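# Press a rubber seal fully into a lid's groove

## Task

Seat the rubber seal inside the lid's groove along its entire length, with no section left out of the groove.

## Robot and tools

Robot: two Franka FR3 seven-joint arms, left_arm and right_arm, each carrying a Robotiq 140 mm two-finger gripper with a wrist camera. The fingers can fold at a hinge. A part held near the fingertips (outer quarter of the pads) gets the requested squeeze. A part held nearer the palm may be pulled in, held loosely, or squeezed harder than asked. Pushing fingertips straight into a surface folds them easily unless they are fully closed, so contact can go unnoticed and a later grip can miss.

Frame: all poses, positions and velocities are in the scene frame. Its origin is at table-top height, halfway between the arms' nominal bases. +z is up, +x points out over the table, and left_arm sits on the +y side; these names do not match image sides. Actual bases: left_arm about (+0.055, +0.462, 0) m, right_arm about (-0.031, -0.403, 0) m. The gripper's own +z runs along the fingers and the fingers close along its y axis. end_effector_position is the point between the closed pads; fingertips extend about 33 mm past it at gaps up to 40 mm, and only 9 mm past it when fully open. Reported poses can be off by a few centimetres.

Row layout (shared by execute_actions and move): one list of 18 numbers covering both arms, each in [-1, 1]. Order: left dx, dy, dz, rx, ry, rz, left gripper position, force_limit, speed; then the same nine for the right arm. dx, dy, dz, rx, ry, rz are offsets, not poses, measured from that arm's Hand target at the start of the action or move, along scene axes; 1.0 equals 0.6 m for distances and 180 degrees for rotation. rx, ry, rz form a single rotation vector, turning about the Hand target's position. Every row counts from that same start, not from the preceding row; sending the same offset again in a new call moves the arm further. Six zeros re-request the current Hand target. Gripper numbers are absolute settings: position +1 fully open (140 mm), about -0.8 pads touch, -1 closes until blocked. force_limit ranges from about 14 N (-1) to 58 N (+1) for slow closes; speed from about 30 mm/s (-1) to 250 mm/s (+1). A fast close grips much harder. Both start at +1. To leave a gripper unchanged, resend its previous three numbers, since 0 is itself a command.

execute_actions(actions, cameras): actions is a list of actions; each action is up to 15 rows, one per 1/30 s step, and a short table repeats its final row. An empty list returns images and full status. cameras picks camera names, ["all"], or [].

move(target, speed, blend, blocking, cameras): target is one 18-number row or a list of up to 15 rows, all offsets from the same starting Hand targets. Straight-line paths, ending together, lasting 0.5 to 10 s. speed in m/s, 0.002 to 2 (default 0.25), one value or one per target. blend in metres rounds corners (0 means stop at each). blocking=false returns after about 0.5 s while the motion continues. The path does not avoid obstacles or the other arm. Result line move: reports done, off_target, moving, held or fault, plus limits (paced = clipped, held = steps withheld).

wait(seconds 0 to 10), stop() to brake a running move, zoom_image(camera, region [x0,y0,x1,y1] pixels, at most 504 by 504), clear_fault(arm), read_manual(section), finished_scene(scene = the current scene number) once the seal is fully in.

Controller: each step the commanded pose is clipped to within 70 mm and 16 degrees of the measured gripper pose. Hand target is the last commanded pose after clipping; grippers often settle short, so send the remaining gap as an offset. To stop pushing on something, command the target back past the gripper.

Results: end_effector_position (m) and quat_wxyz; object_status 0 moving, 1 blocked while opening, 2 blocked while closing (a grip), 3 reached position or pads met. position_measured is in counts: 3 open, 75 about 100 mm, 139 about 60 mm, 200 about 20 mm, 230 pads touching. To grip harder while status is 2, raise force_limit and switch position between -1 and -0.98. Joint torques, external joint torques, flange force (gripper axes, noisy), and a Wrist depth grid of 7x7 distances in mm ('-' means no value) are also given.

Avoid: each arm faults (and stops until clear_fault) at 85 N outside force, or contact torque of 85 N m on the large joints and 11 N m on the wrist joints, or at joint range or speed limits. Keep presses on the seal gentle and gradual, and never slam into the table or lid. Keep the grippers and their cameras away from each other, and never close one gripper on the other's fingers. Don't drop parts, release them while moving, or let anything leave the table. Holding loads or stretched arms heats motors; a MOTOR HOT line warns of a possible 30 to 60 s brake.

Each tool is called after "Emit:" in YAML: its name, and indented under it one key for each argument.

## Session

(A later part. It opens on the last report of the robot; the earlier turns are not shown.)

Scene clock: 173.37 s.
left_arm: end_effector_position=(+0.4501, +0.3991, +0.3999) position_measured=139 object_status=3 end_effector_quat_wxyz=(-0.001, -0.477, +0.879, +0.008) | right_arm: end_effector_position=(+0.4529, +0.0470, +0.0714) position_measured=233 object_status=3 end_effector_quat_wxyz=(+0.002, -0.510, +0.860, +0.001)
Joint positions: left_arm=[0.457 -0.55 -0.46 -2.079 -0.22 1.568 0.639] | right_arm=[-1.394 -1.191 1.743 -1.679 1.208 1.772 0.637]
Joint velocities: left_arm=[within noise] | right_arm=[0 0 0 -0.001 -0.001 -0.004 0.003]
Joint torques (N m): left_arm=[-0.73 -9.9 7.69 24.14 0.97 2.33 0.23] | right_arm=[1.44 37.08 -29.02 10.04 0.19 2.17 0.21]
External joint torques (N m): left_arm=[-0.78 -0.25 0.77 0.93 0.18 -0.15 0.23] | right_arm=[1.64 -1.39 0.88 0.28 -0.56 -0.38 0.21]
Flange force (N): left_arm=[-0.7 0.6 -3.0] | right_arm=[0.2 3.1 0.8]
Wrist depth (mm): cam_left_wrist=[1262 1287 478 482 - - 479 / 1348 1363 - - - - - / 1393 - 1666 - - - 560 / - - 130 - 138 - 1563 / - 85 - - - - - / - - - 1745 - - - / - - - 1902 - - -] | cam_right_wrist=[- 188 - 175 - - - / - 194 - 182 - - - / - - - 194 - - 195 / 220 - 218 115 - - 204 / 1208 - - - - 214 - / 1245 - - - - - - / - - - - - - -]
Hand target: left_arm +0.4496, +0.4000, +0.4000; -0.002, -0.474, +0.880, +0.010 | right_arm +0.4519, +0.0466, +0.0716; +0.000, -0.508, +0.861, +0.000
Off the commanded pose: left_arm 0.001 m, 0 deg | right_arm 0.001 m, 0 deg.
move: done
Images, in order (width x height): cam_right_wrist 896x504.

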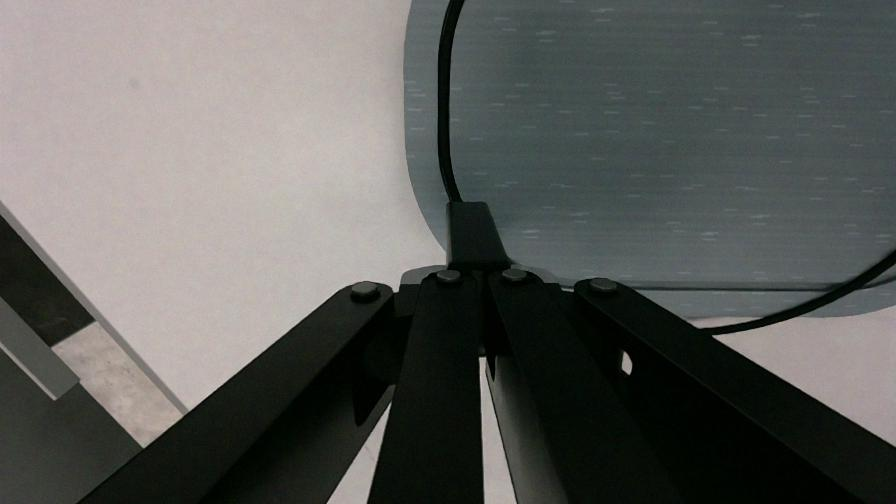

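Emit:
move:
  target:
    - [0,0,0,0,0,0,-0.08,-0.5,0, -0.0415,-0.1028,-0.0283,0,0,0,-1,-0.5,0]
    - [0,0,0,0,0,0,-0.08,-0.5,0, -0.0415,-0.1028,-0.051,0,0,0,-1,-0.5,0]
    - [0,0,0,0,0,0,-0.08,-0.5,0, -0.0415,-0.1028,-0.0283,0,0,0,-1,-0.5,0]
    - [0,0,0,0,0,0,-0.08,-0.5,0, -0.071,-0.1283,-0.0283,0,0,0,-1,-0.5,0]
    - [0,0,0,0,0,0,-0.08,-0.5,0, -0.071,-0.1283,-0.051,0,0,0,-1,-0.5,0]
    - [0,0,0,0,0,0,-0.08,-0.5,0, -0.071,-0.1283,0,0,0,0,-1,-0.5,0]
  speed: [0.12,0.04,0.06,0.1,0.04,0.1]
  cameras: ["cam_right_wrist"]

Emit:
zoom_image:
  camera: "cam_right_wrist"
  region: [400, 0, 652, 252]

Scene clock: 180.07 s.
left_arm: end_effector_position=(+0.4501, +0.3991, +0.3999) position_measured=139 object_status=3 end_effector_quat_wxyz=(-0.001, -0.477, +0.879, +0.008) | right_arm: end_effector_position=(+0.4102, -0.0302, +0.0709) position_measured=233 object_status=3 end_effector_quat_wxyz=(+0.001, -0.509, +0.861, +0.001)
Joint positions: left_arm=[0.457 -0.55 -0.46 -2.079 -0.22 1.568 0.639] | right_arm=[-1.204 -1.125 1.668 -2.016 1.201 1.841 0.495]
Joint velocities: left_arm=[within noise] | right_arm=[0 0 -0.001 0 -0.001 -0.005 0.001]
Joint torques (N m): left_arm=[-0.71 -9.88 7.71 24.15 0.95 2.33 0.22] | right_arm=[1.43 28.14 -28.8 10.45 0.14 2.24 0.15]
External joint torques (N m): left_arm=[-0.67 -0.2 0.89 0.96 0.18 -0.14 0.22] | right_arm=[1.35 -0.87 0.37 0.1 -0.59 -0.31 0.15]
Flange force (N): left_arm=[-0.9 0.6 -3.2] | right_arm=[1.1 3.3 -0.8]
Wrist depth (mm): cam_left_wrist=[1249 1202 - 474 - - 470 / 1341 - - - - 519 - / 1440 - - 533 - - 533 / 1499 1554 130 - 138 - 1535 / - 85 - 2023 - - 1634 / - - - 1734 - - - / - - - 1916 - - -] | cam_right_wrist=[- - - - - - - / - - - - 183 184 184 / - - - 189 - - 195 / - 218 - 116 - - - / 230 - - - - - - / - - - - - - - / - - - - - - -]
Hand target: left_arm +0.4496, +0.4000, +0.4000; -0.002, -0.474, +0.880, +0.010 | right_arm +0.4093, -0.0304, +0.0716; +0.000, -0.508, +0.861, +0.000
Off the commanded pose: left_arm 0.001 m, 0 deg | right_arm 0.001 m, 0 deg.
move: done
Images, in order (width x height): cam_right_wrist 896x504.

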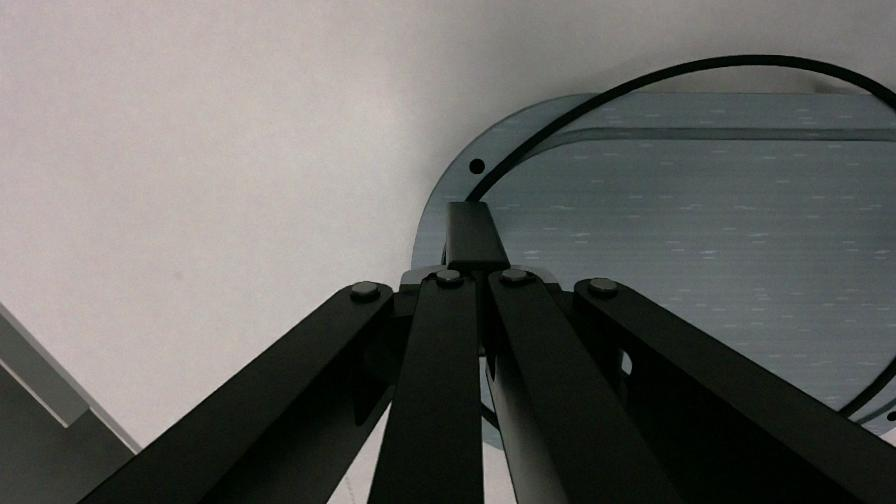

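Scaled by 2.000 from the camera's 896x504 image, which has a finer 1280x720 frame.

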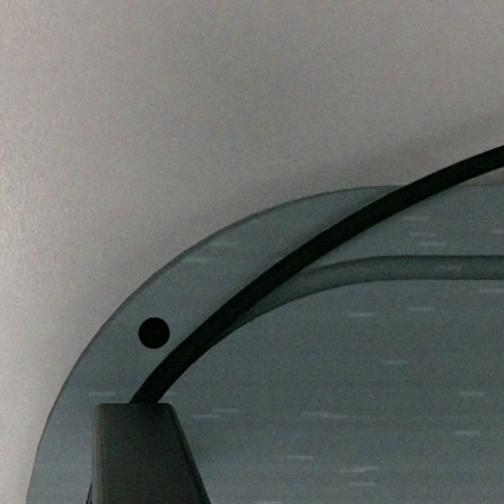

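Emit:
move:
  target:
    - [0,0,0,0,0,0,-0.08,-0.5,0, 0,0,0.09,0,0,0,-1,-0.5,0]
    - [0,0,0,0,0,0,-0.08,-0.5,0, -0.28,0.2373,0.0973,0,0,0,-0.08,-0.5,0]
  speed: [0.15,0.2]
  blend: [0.02,0]
  cameras: ["cam_right_wrist","cam_head_left","cam_high"]

Emit:
zoom_image:
  camera: "cam_right_wrist"
  region: [300, 0, 700, 400]

Emit:
zoom_image:
  camera: "cam_head_left"
  region: [430, 240, 570, 360]

Scene clock: 185.77 s.
left_arm: end_effector_position=(+0.4501, +0.3991, +0.3999) position_measured=139 object_status=3 end_effector_quat_wxyz=(-0.001, -0.477, +0.879, +0.008) | right_arm: end_effector_position=(+0.2412, +0.1114, +0.1296) position_measured=139 object_status=0 end_effector_quat_wxyz=(+0.000, -0.511, +0.859, -0.002)
Joint positions: left_arm=[0.457 -0.55 -0.46 -2.079 -0.22 1.568 0.639] | right_arm=[-0.813 -1.155 1.536 -1.956 1.168 1.694 0.887]
Joint torques (N m): left_arm=[-0.69 -9.9 7.69 24.16 0.97 2.32 0.23] | right_arm=[0.55 28.32 -29.08 10.42 0.61 2.41 0.2]
External joint torques (N m): left_arm=[-0.67 -0.13 0.82 0.84 0.19 -0.17 0.23] | right_arm=[0.46 -0.67 0.78 0.23 -0.15 -0.1 0.2]
Flange force (N): left_arm=[-0.9 0.6 -2.9] | right_arm=[-0.9 1.2 1.1]
Wrist depth (mm): cam_left_wrist=[1274 1262 - - - - 462 / 1341 1363 518 - - - 513 / 1416 1307 529 570 535 541 - / 1440 - 119 - 138 - 1583 / - 85 - - - - 1623 / - - - - - - - / - - - 1860 - - -] | cam_right_wrist=[- 225 230 - - - - / - 240 - - - - - / - - - - - - - / - - 115 - 152 272 - / - - - - 116 91 - / - - - - - - - / - - - - - - -]
Hand target: left_arm +0.4496, +0.4000, +0.4000; -0.002, -0.474, +0.880, +0.010 | right_arm +0.2413, +0.1120, +0.1299; +0.000, -0.508, +0.861, +0.000
Off the commanded pose: left_arm 0.001 m, 0 deg | right_arm 0.001 m, 0 deg.
move: done
Images, in order (width x height): cam_head_left 896x504, cam_high 896x504, cam_right_wrist 896x504.

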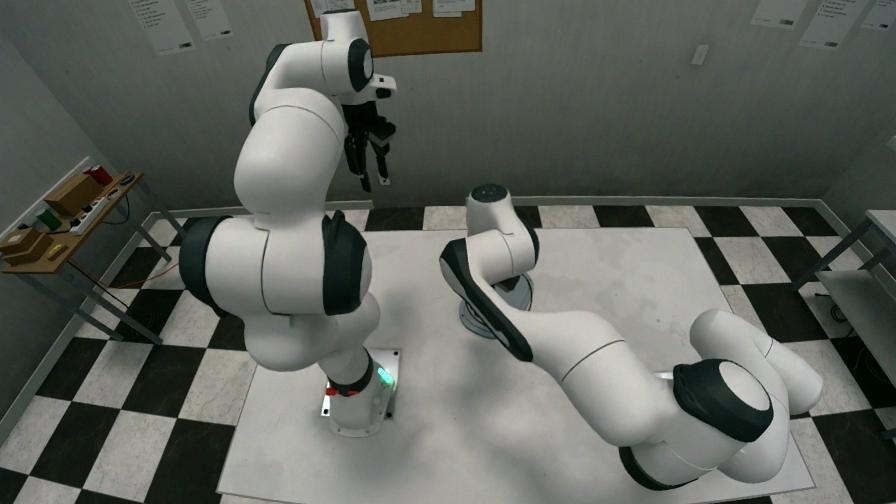

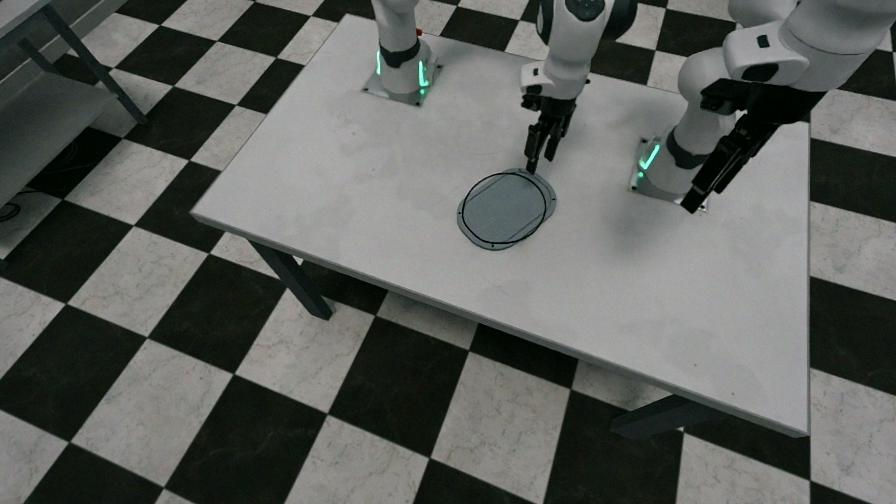

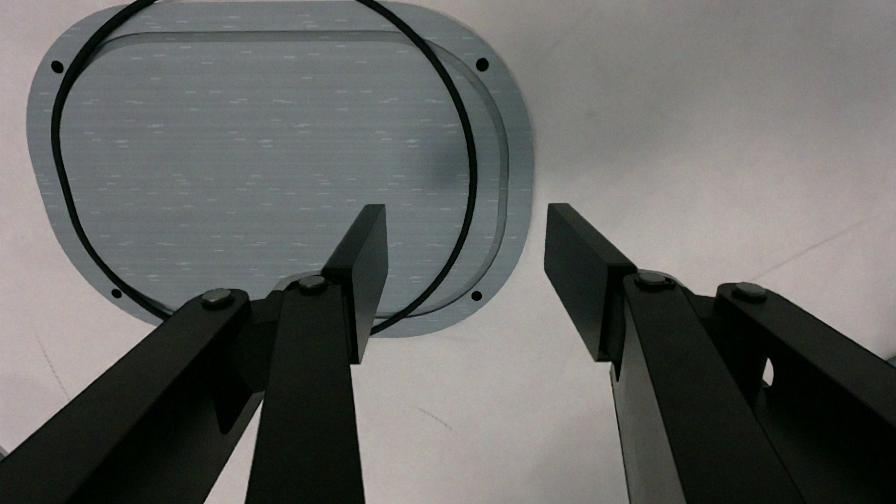

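Scaled by 1.260 from the camera's 896x504 image, which has a finer 1280x720 frame.

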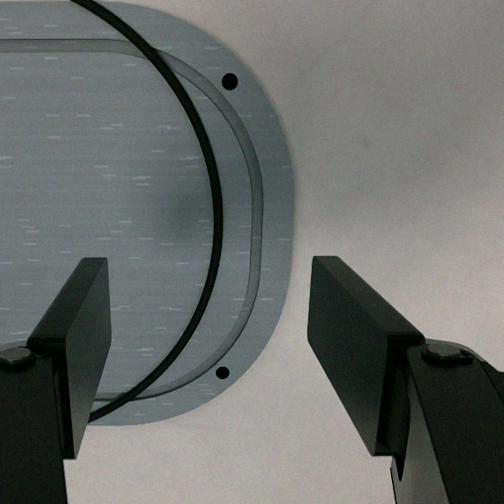

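Scaled by 3.600 from the camera's 896x504 image, which has a finer 1280x720 frame.

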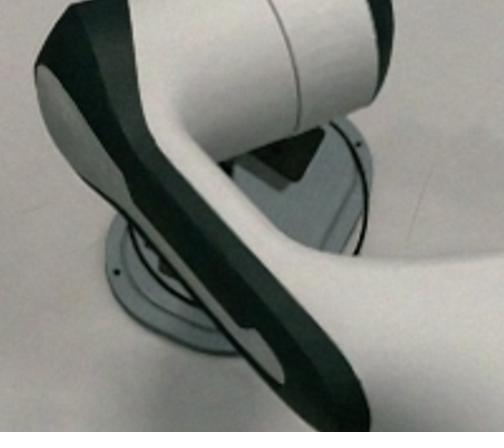

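Emit:
move:
  target:
    - [0,0,0,0,0,0,-0.08,-0.5,0, -0.0073,0.004,-0.1167,0,0,0,-0.44,-0.5,0]
    - [0,0,0,0,0,0,-0.08,-0.5,0, -0.0073,0.004,-0.1395,0,0,0,-0.44,-0.5,0]
    - [0,0,0,0,0,0,-0.08,-0.5,0, -0.0073,0.004,-0.1395,0,0,0,-1,-0.5,-1]
  speed: [0.15,0.05,0.05]
  cameras: ["cam_right_wrist"]

Emit:
zoom_image:
  camera: "cam_right_wrist"
  region: [350, 0, 602, 252]

Scene clock: 193.43 s.
left_arm: end_effector_position=(+0.4501, +0.3991, +0.3999) position_measured=139 object_status=3 end_effector_quat_wxyz=(-0.001, -0.477, +0.879, +0.008) | right_arm: end_effector_position=(+0.2368, +0.1143, +0.0474) position_measured=226 object_status=0 end_effector_quat_wxyz=(+0.000, -0.506, +0.862, -0.002)
Joint positions: left_arm=[0.457 -0.55 -0.46 -2.079 -0.22 1.568 0.639] | right_arm=[-0.833 -1.222 1.678 -1.993 1.286 1.806 0.876]
Joint torques (N m): left_arm=[-0.71 -9.87 7.7 24.14 0.98 2.33 0.22] | right_arm=[0.67 29.71 -29.08 7.38 0.81 2.68 -0.45]
External joint torques (N m): left_arm=[-0.77 -0.24 0.76 0.95 0.19 -0.14 0.22] | right_arm=[0.57 -0.8 1.31 -0.73 0.08 0.18 -0.45]
Flange force (N): left_arm=[-0.7 0.5 -3.1] | right_arm=[3.4 0.1 3.4]
Wrist depth (mm): cam_left_wrist=[1268 1341 - 475 - - 448 / 1334 1377 - - - - 507 / 1416 1456 1307 - - - - / 1448 1508 130 - 138 620 1931 / - 85 - - 121 - 1563 / - - - 1757 - - - / - - - 1916 - - -] | cam_right_wrist=[155 - 156 157 - - - / - 162 - 161 - - - / - - - 167 - - - / - - - 115 - - - / - - - - - - - / - - - - - - - / - - - - - - -]
Hand target: left_arm +0.4496, +0.4000, +0.4000; -0.002, -0.474, +0.880, +0.010 | right_arm +0.2369, +0.1144, +0.0462; +0.000, -0.508, +0.861, +0.000
Off the commanded pose: left_arm 0.001 m, 0 deg | right_arm 0.001 m, 0 deg.
move: done
Images, in order (width x height): cam_right_wrist 896x504.

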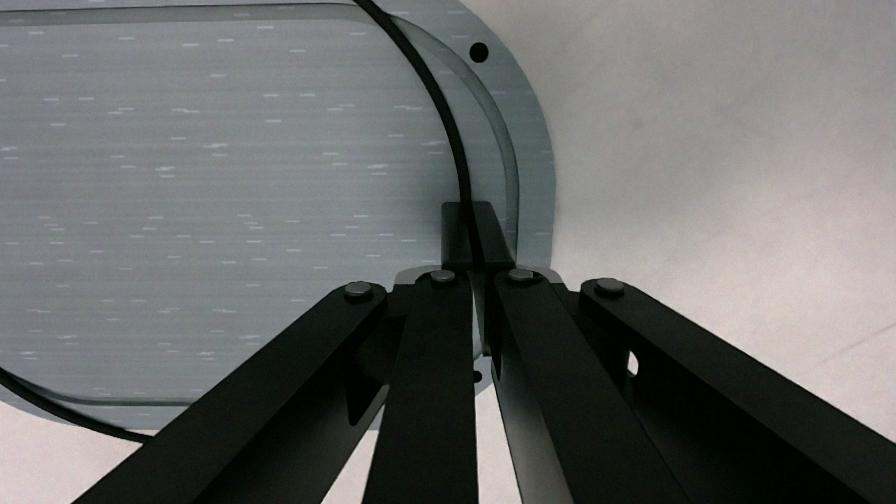

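Scaled by 2.000 from the camera's 896x504 image, which has a finer 1280x720 frame.

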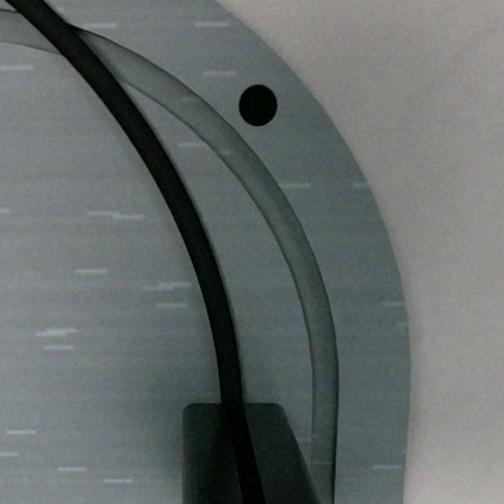

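Emit:
move:
  target:
    - [0,0,0,0,0,0,-0.08,-0.5,0, 0,0,0.004,0,0,0,-1,-0.5,-1]
    - [0,0,0,0,0,0,-0.08,-0.5,0, -0.0248,0.0137,0.004,0,0,0,-1,-0.5,-1]
    - [0,0,0,0,0,0,-0.08,-0.5,0, -0.0248,0.0137,-0.0055,0,0,0,-1,-0.5,-1]
  speed: [0.04,0.05,0.03]
  cameras: ["cam_right_wrist"]

Emit:
zoom_image:
  camera: "cam_right_wrist"
  region: [350, 0, 602, 252]

Scene clock: 196.47 s.
left_arm: end_effector_position=(+0.4501, +0.3991, +0.3999) position_measured=139 object_status=3 end_effector_quat_wxyz=(-0.001, -0.477, +0.879, +0.008) | right_arm: end_effector_position=(+0.2220, +0.1225, +0.0459) position_measured=226 object_status=2 end_effector_quat_wxyz=(+0.000, -0.512, +0.859, -0.001)
Joint positions: left_arm=[0.457 -0.55 -0.46 -2.079 -0.22 1.568 0.639] | right_arm=[-0.807 -1.222 1.682 -1.992 1.289 1.808 0.891]
Joint torques (N m): left_arm=[-0.7 -9.86 7.69 24.14 0.96 2.33 0.24] | right_arm=[0.41 28.31 -27.75 7.8 1.33 2.85 0.18]
External joint torques (N m): left_arm=[-0.75 -0.17 0.77 0.93 0.17 -0.14 0.24] | right_arm=[0.39 -2.29 2.67 -0.25 0.59 0.35 0.18]
Flange force (N): left_arm=[-0.8 0.4 -3.1] | right_arm=[-1.1 1.1 7.9]
Wrist depth (mm): cam_left_wrist=[1237 1300 - - - - 481 / 1341 1334 515 - - 511 505 / 1465 1490 1400 - 568 - - / 1482 1508 - - 138 584 1473 / - 85 - 626 121 - - / - - - 1688 - - - / - - - 1975 - - -] | cam_right_wrist=[- 153 150 - 161 - - / - - - 160 - - - / - - 165 168 179 - - / - - - 115 - - - / - - - - - - - / - - - - - - - / - - - - - - -]
Hand target: left_arm +0.4496, +0.4000, +0.4000; -0.002, -0.474, +0.880, +0.010 | right_arm +0.2221, +0.1226, +0.0429; +0.000, -0.508, +0.861, +0.000
Off the commanded pose: left_arm 0.001 m, 0 deg | right_arm 0.003 m, 0 deg.
move: done
Images, in order (width x height): cam_right_wrist 896x504.

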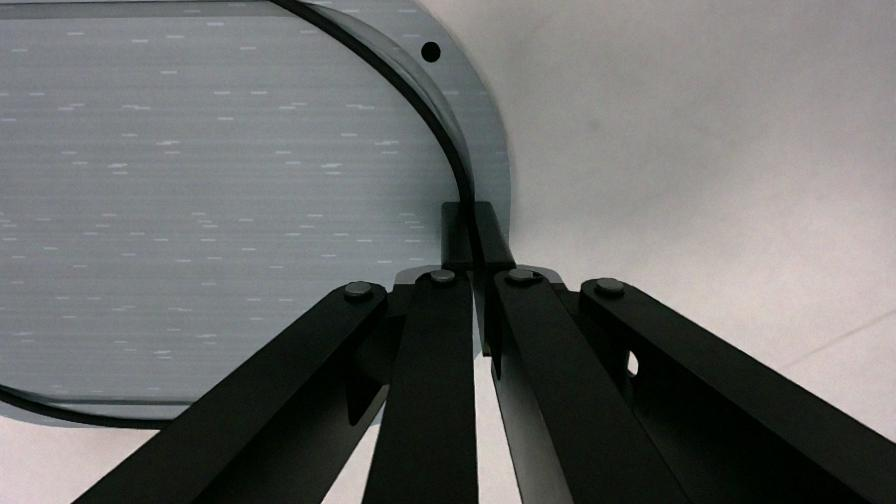

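Scaled by 2.000 from the camera's 896x504 image, which has a finer 1280x720 frame.

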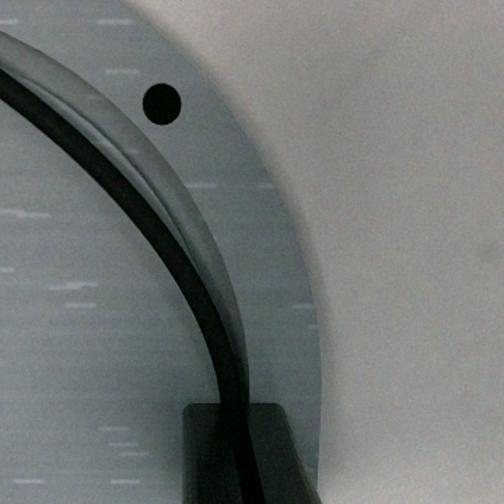

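Emit:
move:
  target:
    - [0,0,0,0,0,0,-0.08,-0.5,0, 0,0,0.003,0,0,0,-0.65,-0.5,-1]
    - [0,0,0,0,0,0,-0.08,-0.5,0, 0,0,0.03,0,0,0,-1,-0.5,0]
    - [0,0,0,0,0,0,-0.08,-0.5,0, 0,0,-0.003,0,0,0,-1,-0.5,0]
  speed: [0.04,0.06,0.04]
  cameras: ["cam_right_wrist"]

Emit:
zoom_image:
  camera: "cam_right_wrist"
  region: [350, 0, 602, 252]

Scene clock: 200.33 s.
left_arm: end_effector_position=(+0.4501, +0.3991, +0.3999) position_measured=139 object_status=3 end_effector_quat_wxyz=(-0.001, -0.477, +0.879, +0.008) | right_arm: end_effector_position=(+0.2203, +0.1238, +0.0456) position_measured=233 object_status=3 end_effector_quat_wxyz=(-0.001, -0.509, +0.861, +0.001)
Joint positions: left_arm=[0.457 -0.55 -0.46 -2.079 -0.22 1.568 0.639] | right_arm=[-0.806 -1.226 1.681 -1.99 1.294 1.803 0.898]
Joint velocities: left_arm=[within noise] | right_arm=[0.001 -0.001 0 0.001 0.004 0.003 0.002]
Joint torques (N m): left_arm=[-0.69 -9.88 7.7 24.13 0.98 2.34 0.24] | right_arm=[-0.59 27.27 -26.61 6.73 1.39 3.23 -0.16]
External joint torques (N m): left_arm=[-0.68 -0.09 0.83 0.83 0.2 -0.15 0.24] | right_arm=[-0.64 -3.35 3.83 -1.32 0.64 0.73 -0.16]
Flange force (N): left_arm=[-1.0 0.5 -2.9] | right_arm=[-0.8 -1.3 12.2]
Wrist depth (mm): cam_left_wrist=[1274 1281 479 - - - 483 / 1370 1341 - 503 - - - / 1408 1440 1370 - - - - / 1448 1573 130 - 138 - 1499 / - 85 - - - - 1613 / - - - 2089 - - - / - - - 1916 - - -] | cam_right_wrist=[- 152 152 - - - - / - - - 156 - - - / - - 169 169 - - - / - 178 178 115 - - - / 189 189 - - - - - / - - - - - - - / - - - - - - -]
Hand target: left_arm +0.4496, +0.4000, +0.4000; -0.002, -0.474, +0.880, +0.010 | right_arm +0.2221, +0.1226, +0.0411; +0.000, -0.508, +0.861, +0.000
Off the commanded pose: left_arm 0.001 m, 0 deg | right_arm 0.005 m, 0 deg.
move: off_target (right_arm)
Images, in order (width x height): cam_right_wrist 896x504.

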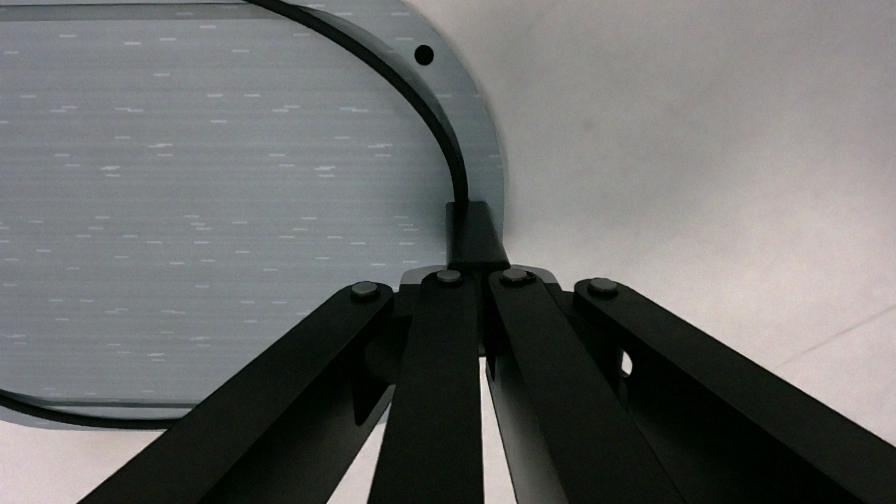

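Scaled by 2.000 from the camera's 896x504 image, which has a finer 1280x720 frame.

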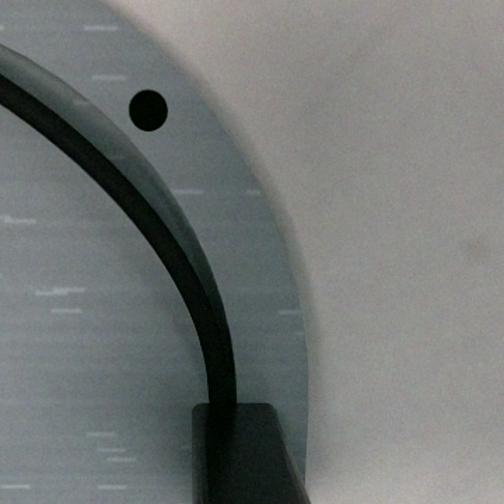

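Emit:
move:
  target:
    - [0,0,0,0,0,0,-0.08,-0.5,0, 0,0,0.0225,0,0,0,-1,-0.5,0]
    - [0,0,0,0,0,0,-0.08,-0.5,0, -0.0147,-0.03,0.0225,0,0,0,-1,-0.5,0]
    - [0,0,0,0,0,0,-0.08,-0.5,0, -0.0147,-0.03,0,0,0,0,-1,-0.5,0]
    - [0,0,0,0,0,0,-0.08,-0.5,0, -0.0147,-0.03,0.0225,0,0,0,-1,-0.5,0]
    - [0,0,0,0,0,0,-0.08,-0.5,0, 0.0177,0.0283,0.0225,0,0,0,-1,-0.5,0]
    - [0,0,0,0,0,0,-0.08,-0.5,0, 0.0177,0.0283,0,0,0,0,-1,-0.5,0]
    - [0,0,0,0,0,0,-0.08,-0.5,0, 0.0177,0.0283,0.06,0,0,0,-1,-0.5,0]
  speed: [0.06,0.1,0.04,0.06,0.1,0.04,0.1]
  cameras: ["cam_right_wrist"]

Emit:
zoom_image:
  camera: "cam_right_wrist"
  region: [350, 0, 602, 252]

Scene clock: 206.70 s.
left_arm: end_effector_position=(+0.4501, +0.3991, +0.3999) position_measured=139 object_status=3 end_effector_quat_wxyz=(-0.001, -0.477, +0.879, +0.008) | right_arm: end_effector_position=(+0.2336, +0.1401, +0.0767) position_measured=233 object_status=3 end_effector_quat_wxyz=(+0.001, -0.510, +0.860, +0.001)
Joint positions: left_arm=[0.457 -0.55 -0.46 -2.079 -0.22 1.568 0.639] | right_arm=[-0.854 -1.216 1.64 -1.907 1.257 1.749 0.92]
Joint velocities: left_arm=[within noise] | right_arm=[0 -0.002 -0.001 0 0.001 -0.004 0.002]
Joint torques (N m): left_arm=[-0.68 -9.93 7.7 24.15 0.97 2.34 0.25] | right_arm=[1.45 31.05 -30.07 8.76 0.17 2.17 0.23]
External joint torques (N m): left_arm=[-0.63 -0.12 0.87 0.82 0.19 -0.15 0.24] | right_arm=[1.42 -1.09 0.63 0.15 -0.6 -0.34 0.23]
Flange force (N): left_arm=[-1.0 0.7 -2.8] | right_arm=[2.1 2.7 0.1]
Wrist depth (mm): cam_left_wrist=[1314 481 503 - - - 452 / 1377 1356 - 519 - 514 - / 1377 1416 - 546 561 - 543 / 1465 1490 - - 138 - 1563 / 1300 85 - - 121 - 1563 / - - - 1710 - - - / - - - 1860 - - -] | cam_right_wrist=[- 182 177 179 - - - / - 185 - 187 - - - / - - 199 - - - 217 / - - - 112 218 - - / - 227 - - - - - / - - - - - - - / - - - - - - -]
Hand target: left_arm +0.4496, +0.4000, +0.4000; -0.002, -0.474, +0.880, +0.010 | right_arm +0.2327, +0.1396, +0.0771; +0.000, -0.508, +0.861, +0.000
Off the commanded pose: left_arm 0.001 m, 0 deg | right_arm 0.001 m, 0 deg.
move: done
Images, in order (width x height): cam_right_wrist 896x504.

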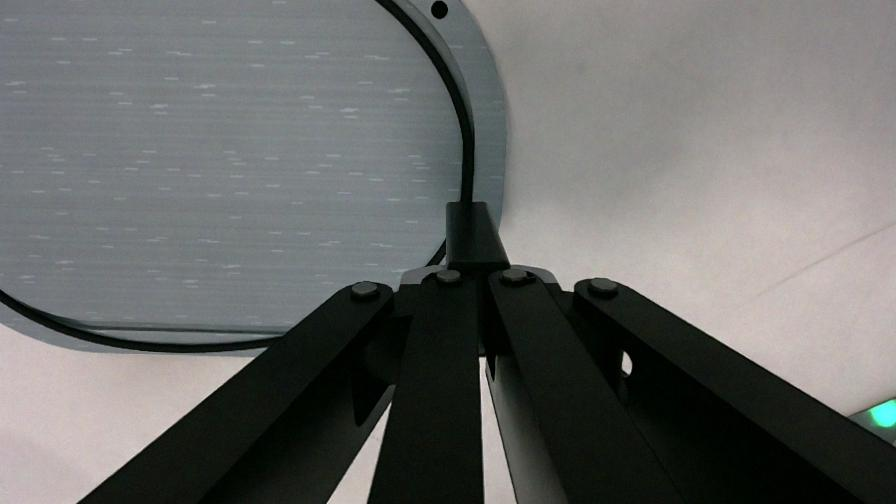

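Scaled by 2.000 from the camera's 896x504 image, which has a finer 1280x720 frame.

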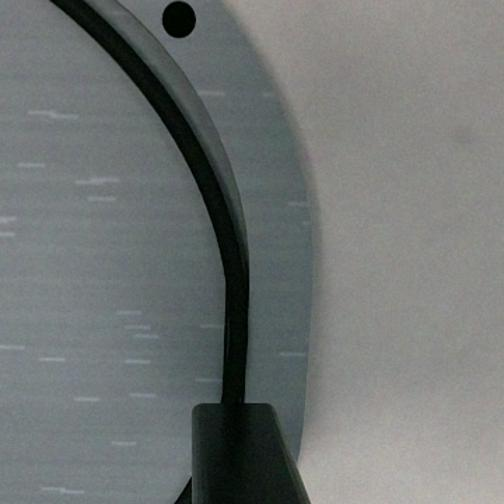

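Emit:
move:
  target:
    - [0,0,0,0,0,0,-0.08,-0.5,0, 0,0,0.08,0,0,0,-1,-0.5,0]
    - [0,0,0,0,0,0,-0.08,-0.5,0, 0.0988,-0.236,0.3167,0,0,0,1,-0.5,0]
  speed: [0.15,0.25]
  blend: [0.03,0]

Emit:
wait:
  seconds: 0.5
  cameras: ["cam_right_wrist"]

Emit:
zoom_image:
  camera: "cam_right_wrist"
  region: [240, 100, 492, 352]

Emit:
zoom_image:
  camera: "cam_right_wrist"
  region: [400, 100, 652, 352]

Scene clock: 212.07 s.
left_arm: end_effector_position=(+0.4501, +0.3991, +0.3999) position_measured=139 object_status=3 end_effector_quat_wxyz=(-0.001, -0.477, +0.879, +0.008) | right_arm: end_effector_position=(+0.2930, -0.0009, +0.2681) position_measured=3 object_status=0 end_effector_quat_wxyz=(+0.002, -0.505, +0.863, +0.001)
Joint positions: left_arm=[0.457 -0.55 -0.46 -2.079 -0.22 1.568 0.639] | right_arm=[-0.785 -0.995 1.227 -2.018 0.913 1.555 0.739]
Joint torques (N m): left_arm=[-0.67 -9.89 7.7 24.14 0.97 2.33 0.24] | right_arm=[1.29 19.43 -25.2 13.94 0.3 2.36 -0.46]
External joint torques (N m): left_arm=[-0.72 -0.2 0.77 0.92 0.18 -0.14 0.24] | right_arm=[1.32 -0.41 0.59 -0.7 -0.46 -0.17 -0.46]
Flange force (N): left_arm=[-0.8 0.5 -3.0] | right_arm=[5.5 2.3 2.1]
Wrist depth (mm): cam_left_wrist=[1219 1274 466 - - - 459 / 1327 1341 - - - - - / 1408 - - - 534 - 536 / 1465 1499 130 573 138 556 1490 / - 85 - 579 - - 1613 / - - - 1902 - - - / - - - 1902 - - -] | cam_right_wrist=[- - 356 362 - - - / - - - - - - - / - - 404 - 391 - - / 1382 129 407 - - 128 - / - 110 - - - 119 95 / - 1573 - - - - - / - 1624 - - - - -]
Hand target: left_arm +0.4496, +0.4000, +0.4000; -0.002, -0.474, +0.880, +0.010 | right_arm +0.2920, -0.0020, +0.2672; +0.000, -0.508, +0.861, +0.000
Off the commanded pose: left_arm 0.001 m, 0 deg | right_arm 0.002 m, 0 deg.
move: done; blend cut to 0.024 m at target 1

Scene clock: 212.57 s.
left_arm: end_effector_position=(+0.4501, +0.3991, +0.3999) position_measured=139 object_status=3 end_effector_quat_wxyz=(-0.001, -0.477, +0.879, +0.008) | right_arm: end_effector_position=(+0.2930, -0.0009, +0.2681) position_measured=3 object_status=3 end_effector_quat_wxyz=(+0.002, -0.505, +0.863, +0.001)
Joint positions: left_arm=[0.457 -0.55 -0.46 -2.079 -0.22 1.568 0.639] | right_arm=[-0.785 -0.995 1.227 -2.018 0.913 1.555 0.739]
Joint torques (N m): left_arm=[-0.73 -9.88 7.72 24.11 0.96 2.33 0.23] | right_arm=[1.23 19.42 -25.2 13.92 0.31 2.36 -0.44]
External joint torques (N m): left_arm=[-0.86 -0.37 0.73 0.96 0.16 -0.15 0.23] | right_arm=[1.22 -0.43 0.57 -0.74 -0.45 -0.16 -0.44]
Flange force (N): left_arm=[-0.4 0.8 -3.0] | right_arm=[5.4 2.2 2.1]
Wrist depth (mm): cam_left_wrist=[1281 1108 - 487 - - 465 / 1356 1356 - 504 - - - / 1408 1400 - - - - 559 / 1416 1508 130 - 138 - 1535 / - 85 - 631 - - - / - - - - - - - / - - - - - - -] | cam_right_wrist=[- - 366 - - - 358 / 386 - 379 - 390 382 - / - - - - - - 392 / 1374 129 408 - - 127 - / - 110 - - - 120 95 / - 1583 - - - - - / - 1737 - - - - -]
Hand target: left_arm +0.4496, +0.4000, +0.4000; -0.002, -0.474, +0.880, +0.010 | right_arm +0.2920, -0.0020, +0.2672; +0.000, -0.508, +0.861, +0.000
Tool commands: left_gripper/position=-0.08 left_gripper/force_limit=-0.5 left_gripper/speed=+0.0 right_gripper/position=+1.0 right_gripper/force_limit=-0.5 right_gripper/speed=+0.0
Off the commanded pose: left_arm 0.001 m, 0 deg | right_arm 0.002 m, 0 deg.
wait: 0.50 s; at rest by 0.17 s
Images, in order (width x height): cam_right_wrist 896x504.

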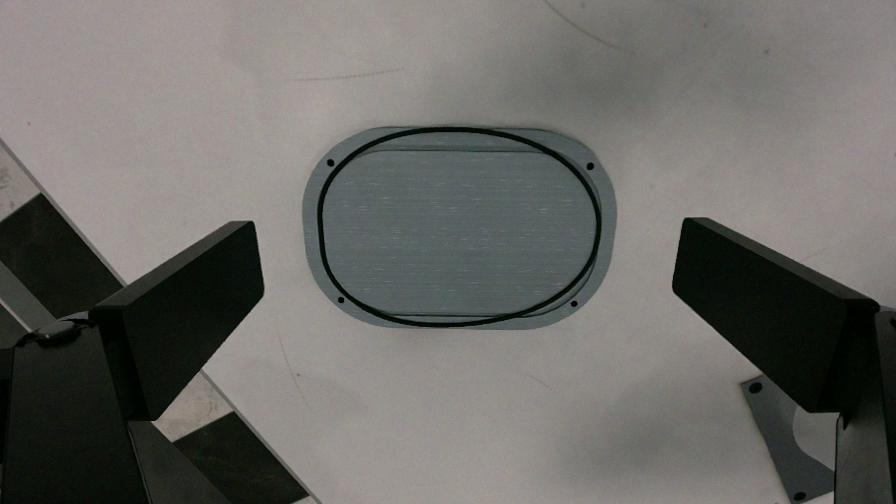

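Scaled by 2.000 from the camera's 896x504 image, which has a finer 1280x720 frame.

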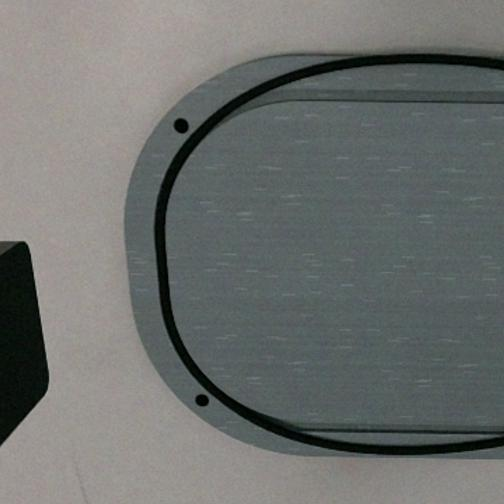

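Scaled by 2.000 from the camera's 896x504 image, which has a finer 1280x720 frame.

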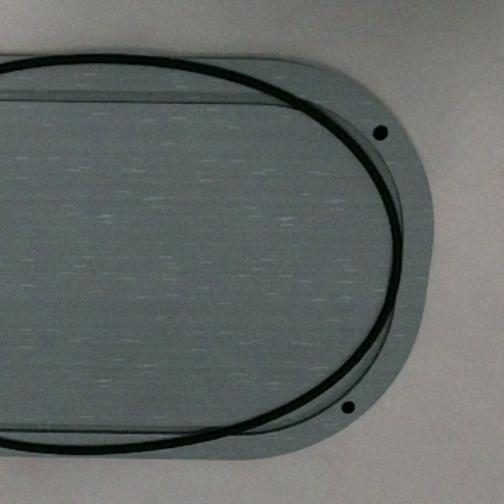

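Emit:
execute_actions:
  actions: []
  cameras: ["cam_right_wrist"]

Scene clock: 215.53 s.
left_arm: end_effector_position=(+0.4501, +0.3991, +0.3999) position_measured=139 object_status=3 end_effector_quat_wxyz=(-0.001, -0.477, +0.879, +0.008) | right_arm: end_effector_position=(+0.2930, -0.0009, +0.2681) position_measured=3 object_status=3 end_effector_quat_wxyz=(+0.002, -0.505, +0.863, +0.001)
Joint positions: left_arm=[0.457 -0.55 -0.46 -2.079 -0.22 1.568 0.639] | right_arm=[-0.785 -0.995 1.227 -2.018 0.913 1.555 0.739]
Joint velocities: within noise
Joint torques (N m): left_arm=[-0.7 -9.87 7.67 24.16 0.97 2.34 0.24] | right_arm=[1.23 19.42 -25.21 13.91 0.31 2.37 -0.41]
External joint torques (N m): left_arm=[-0.75 -0.21 0.75 0.91 0.18 -0.15 0.24] | right_arm=[1.22 -0.41 0.56 -0.77 -0.45 -0.16 -0.41]
Flange force (N): left_arm=[-0.7 0.5 -3.0] | right_arm=[5.4 2.3 2.1]
Wrist depth (mm): cam_left_wrist=[1262 1348 - - - 486 480 / 1314 1400 523 - 512 522 - / 1408 1499 1456 - 534 - 559 / 1424 1573 129 - 138 - 579 / - 85 - - - - 1677 / - - - 1613 - - - / - - - 1902 - - -] | cam_right_wrist=[- - - - - - - / - - - - - - - / - - - - - 395 374 / 1289 130 405 411 - 127 - / - 110 - - - 119 95 / - 1583 - - - - - / - 1702 - 508 - - -]
Hand target: left_arm +0.4496, +0.4000, +0.4000; -0.002, -0.474, +0.880, +0.010 | right_arm +0.2920, -0.0020, +0.2672; +0.000, -0.508, +0.861, +0.000
Tool commands: left_gripper/position=-0.08 left_gripper/force_limit=-0.5 left_gripper/speed=+0.0 right_gripper/position=+1.0 right_gripper/force_limit=-0.5 right_gripper/speed=+0.0
Off the commanded pose: left_arm 0.001 m, 0 deg | right_arm 0.002 m, 0 deg.
Images, in order (width x height): cam_right_wrist 896x504.

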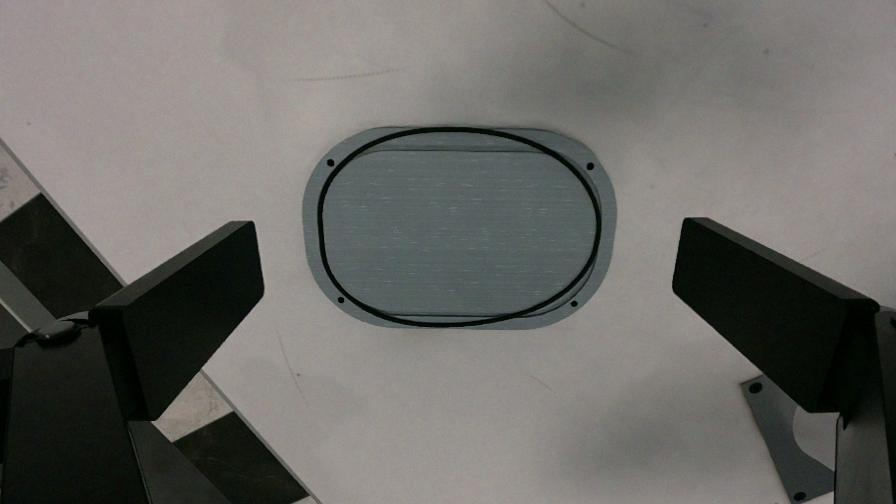

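Emit:
zoom_image:
  camera: "cam_right_wrist"
  region: [290, 110, 630, 340]

Scaled by 1.482 from the camera's 896x504 image, which has a finer 1280x720 frame.

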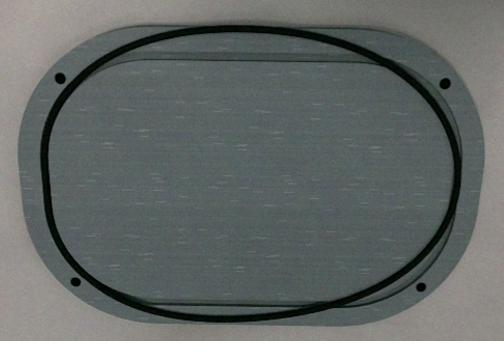

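Emit:
zoom_image:
  camera: "cam_right_wrist"
  region: [295, 115, 465, 235]

Emit:
zoom_image:
  camera: "cam_right_wrist"
  region: [455, 115, 625, 235]

Emit:
zoom_image:
  camera: "cam_right_wrist"
  region: [295, 225, 465, 345]

Emit:
zoom_image:
  camera: "cam_right_wrist"
  region: [455, 225, 625, 345]

Scaled by 2.965 from the camera's 896x504 image, which has a finer 1280x720 frame.

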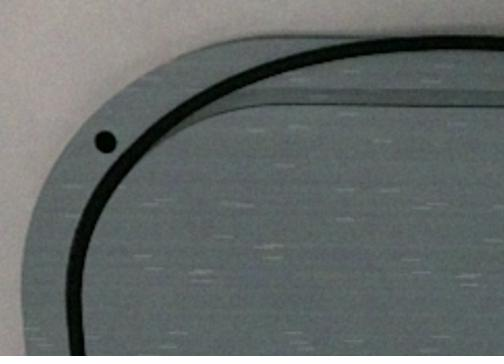

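Scaled by 2.965 from the camera's 896x504 image, which has a finer 1280x720 frame.

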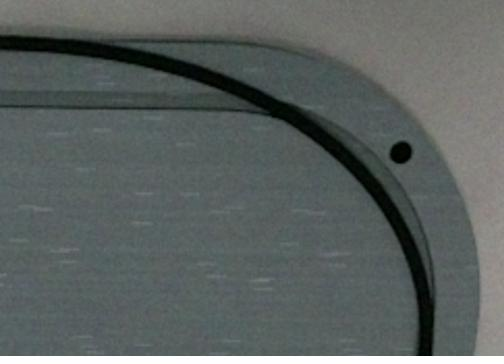

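Scaled by 2.965 from the camera's 896x504 image, which has a finer 1280x720 frame.

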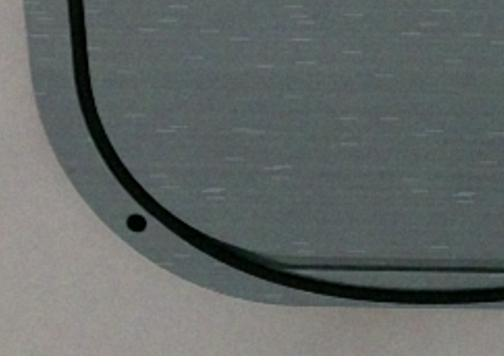

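Scaled by 2.965 from the camera's 896x504 image, which has a finer 1280x720 frame.

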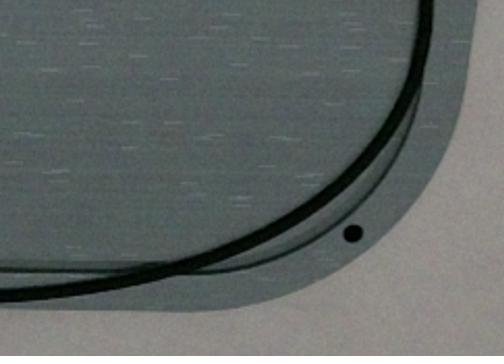

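Emit:
move:
  target: [0,0,0,0,0,0,-0.08,-0.5,0,-0.01683,-0.0315,-0.2453,0,0,0.5,-0.44,-0.5,0]
  speed: 0.35
  cameras: ["cam_right_wrist"]

Scene clock: 235.27 s.
left_arm: end_effector_position=(+0.4501, +0.3991, +0.3999) position_measured=139 object_status=3 end_effector_quat_wxyz=(-0.001, -0.477, +0.879, +0.008) | right_arm: end_effector_position=(+0.2813, -0.0201, +0.1200) position_measured=185 object_status=3 end_effector_quat_wxyz=(+0.000, +0.967, -0.255, -0.001)
Joint positions: left_arm=[0.457 -0.55 -0.46 -2.079 -0.22 1.568 0.639] | right_arm=[-0.66 -0.439 1.519 -2.345 0.572 2.236 -0.582]
Joint velocities: left_arm=[within noise] | right_arm=[-0.001 0 0 0 0 0.002 -0.006]
Joint torques (N m): left_arm=[-0.71 -9.89 7.66 24.15 0.97 2.34 0.26] | right_arm=[1.49 9.01 -13.33 20.02 0.04 2.87 -0.34]
External joint torques (N m): left_arm=[-0.65 -0.2 0.86 0.89 0.19 -0.14 0.25] | right_arm=[1.46 0.45 -0.52 -0.52 -0.58 0.22 -0.34]
Flange force (N): left_arm=[-0.9 0.7 -3.0] | right_arm=[-3.8 13.1 -6.4]
Wrist depth (mm): cam_left_wrist=[1255 1225 - 461 - 459 486 / 1300 1320 - 560 531 - 508 / 1416 1456 1473 - 539 - 542 / 1508 - 130 590 138 - 1666 / - 85 - - - - - / - - - 1770 - - - / - - - 1820 - - -] | cam_right_wrist=[232 - - 225 - - - / - - - 234 - - - / 257 - - - - 257 - / - - - 141 112 - - / - - 89 - 97 84 - / - - - - - - - / - - - - - - -]
Hand target: left_arm +0.4496, +0.4000, +0.4000; -0.002, -0.474, +0.880, +0.010 | right_arm +0.2819, -0.0209, +0.1200; +0.000, +0.968, -0.250, +0.000
Off the commanded pose: left_arm 0.001 m, 0 deg | right_arm 0.001 m, 1 deg.
move: done
Images, in order (width x height): cam_right_wrist 896x504.

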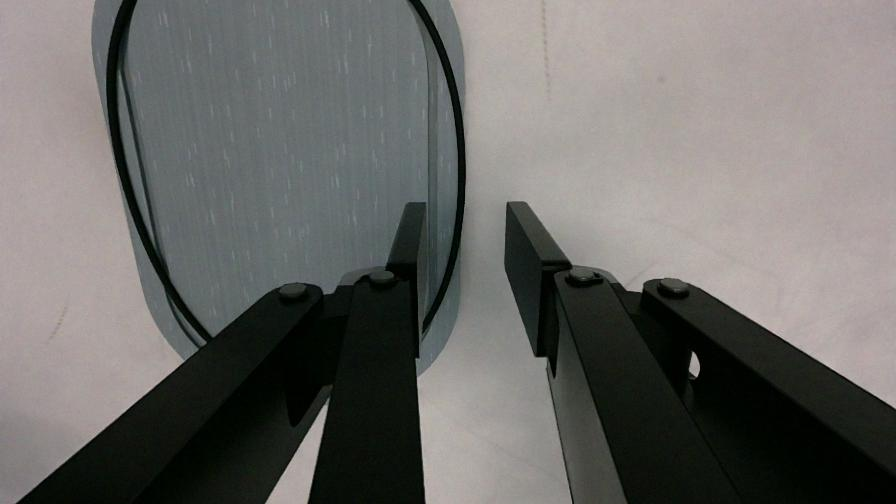

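Emit:
move:
  target: [0,0,0,0,0,0,-0.08,-0.5,0,0,0,-0.075,0,0,0,-0.44,-0.5,0]
  speed: 0.15
  cameras: ["cam_right_wrist"]

Scene clock: 239.53 s.
left_arm: end_effector_position=(+0.4501, +0.3991, +0.3999) position_measured=139 object_status=3 end_effector_quat_wxyz=(-0.001, -0.477, +0.879, +0.008) | right_arm: end_effector_position=(+0.2815, -0.0223, +0.0747) position_measured=185 object_status=3 end_effector_quat_wxyz=(+0.001, +0.967, -0.253, +0.000)
Joint positions: left_arm=[0.457 -0.55 -0.46 -2.079 -0.22 1.568 0.639] | right_arm=[-0.838 -0.43 1.733 -2.375 0.611 2.347 -0.607]
Joint velocities: left_arm=[within noise] | right_arm=[0.001 0.001 0 0 0.001 0.004 -0.002]
Joint torques (N m): left_arm=[-0.69 -9.88 7.7 24.16 0.97 2.33 0.21] | right_arm=[0.59 14.01 -11.91 19.96 0.43 2.89 -0.49]
External joint torques (N m): left_arm=[-0.69 -0.05 0.82 0.85 0.18 -0.15 0.21] | right_arm=[0.65 0.1 0.47 0.61 -0.14 0.23 -0.49]
Flange force (N): left_arm=[-1.0 0.3 -3.0] | right_arm=[-0.3 -0.4 0.1]
Wrist depth (mm): cam_left_wrist=[1341 1169 - 505 - 500 465 / 1334 1424 550 512 - 512 518 / 1400 1473 1544 549 546 - 543 / 1363 1465 130 584 138 - - / 1287 85 - - 604 - - / - - - 1757 - - - / - - - 1916 - - -] | cam_right_wrist=[- - - - - - - / - - - 191 - - - / - 206 - 205 - - - / - - - 210 111 - - / 235 - 89 223 97 84 - / - - - - - - - / - - - 267 - - -]
Hand target: left_arm +0.4496, +0.4000, +0.4000; -0.002, -0.474, +0.880, +0.010 | right_arm +0.2819, -0.0209, +0.0750; +0.000, +0.968, -0.250, +0.000
Off the commanded pose: left_arm 0.001 m, 0 deg | right_arm 0.001 m, 0 deg.
move: done
Images, in order (width x height): cam_right_wrist 896x504.

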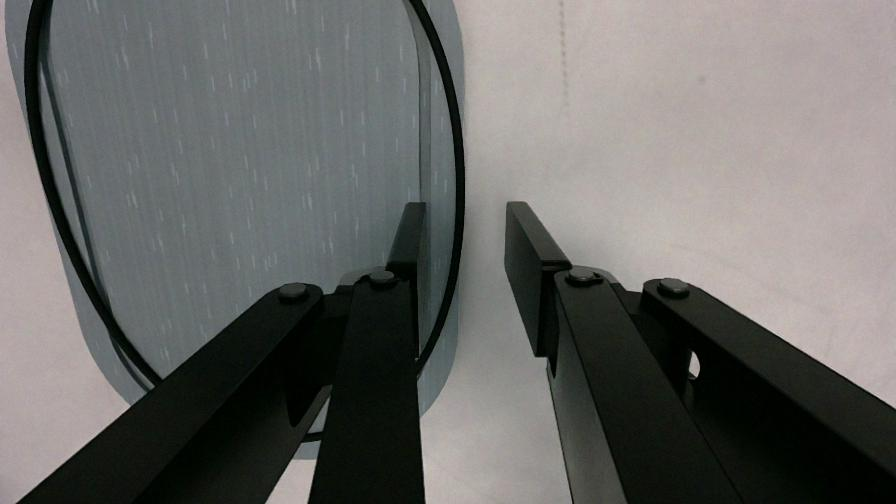

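Emit:
move:
  target:
    - [0,0,0,0,0,0,-0.08,-0.5,0,0,0,-0.0475,0,0,0,-0.44,-0.5,0]
    - [0,0,0,0,0,0,-0.08,-0.5,0,0,0,-0.0475,0,0,0,-1,-0.5,-1]
  speed: [0.1,0.05]
  cameras: ["cam_right_wrist"]

Scene clock: 243.50 s.
left_arm: end_effector_position=(+0.4501, +0.3991, +0.3999) position_measured=139 object_status=3 end_effector_quat_wxyz=(-0.001, -0.477, +0.879, +0.008) | right_arm: end_effector_position=(+0.2818, -0.0215, +0.0466) position_measured=231 object_status=0 end_effector_quat_wxyz=(+0.001, +0.968, -0.253, +0.000)
Joint positions: left_arm=[0.457 -0.55 -0.46 -2.079 -0.22 1.568 0.639] | right_arm=[-0.964 -0.447 1.88 -2.38 0.661 2.409 -0.639]
Joint torques (N m): left_arm=[-0.73 -9.9 7.65 24.13 0.97 2.34 0.24] | right_arm=[0.51 17.95 -11.93 18.33 0.4 2.87 -0.43]
External joint torques (N m): left_arm=[-0.71 -0.08 0.79 0.83 0.18 -0.15 0.24] | right_arm=[0.51 0.18 0.37 0.09 -0.12 0.23 -0.43]
Flange force (N): left_arm=[-0.9 0.4 -2.9] | right_arm=[-0.4 1.2 0.2]
Wrist depth (mm): cam_left_wrist=[1243 1219 - - - - 484 / 1320 1341 - - - - - / 1393 1448 1363 - 553 - - / 1526 1499 130 - 138 578 - / - 85 - - - - 1517 / - - - 1688 - - - / - - - 1975 - - -] | cam_right_wrist=[- 155 155 157 - 165 166 / - 164 - 166 - - - / - 171 172 171 - - - / - - - 115 - - - / - - 89 - - - - / - - - - - - - / - - - - - - -]
Hand target: left_arm +0.4496, +0.4000, +0.4000; -0.002, -0.474, +0.880, +0.010 | right_arm +0.2819, -0.0209, +0.0465; +0.000, +0.968, -0.250, +0.000
Off the commanded pose: left_arm 0.001 m, 0 deg | right_arm 0.001 m, 0 deg.
move: done
Images, in order (width x height): cam_right_wrist 896x504.

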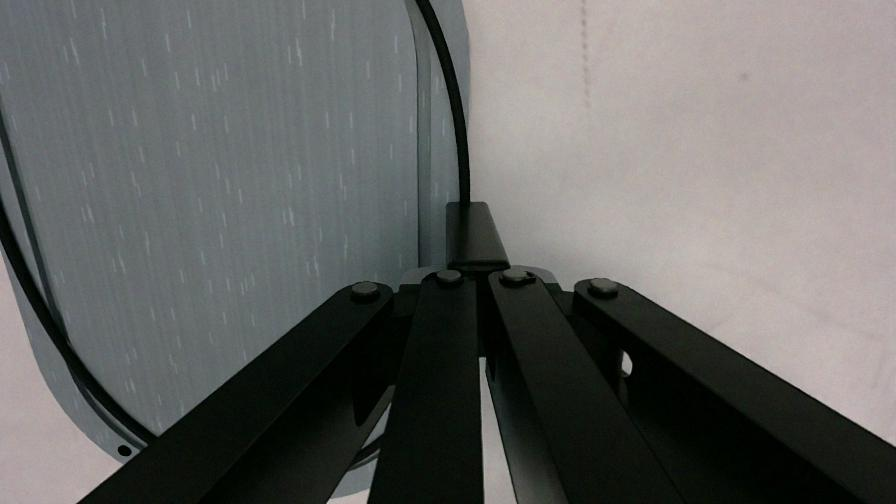

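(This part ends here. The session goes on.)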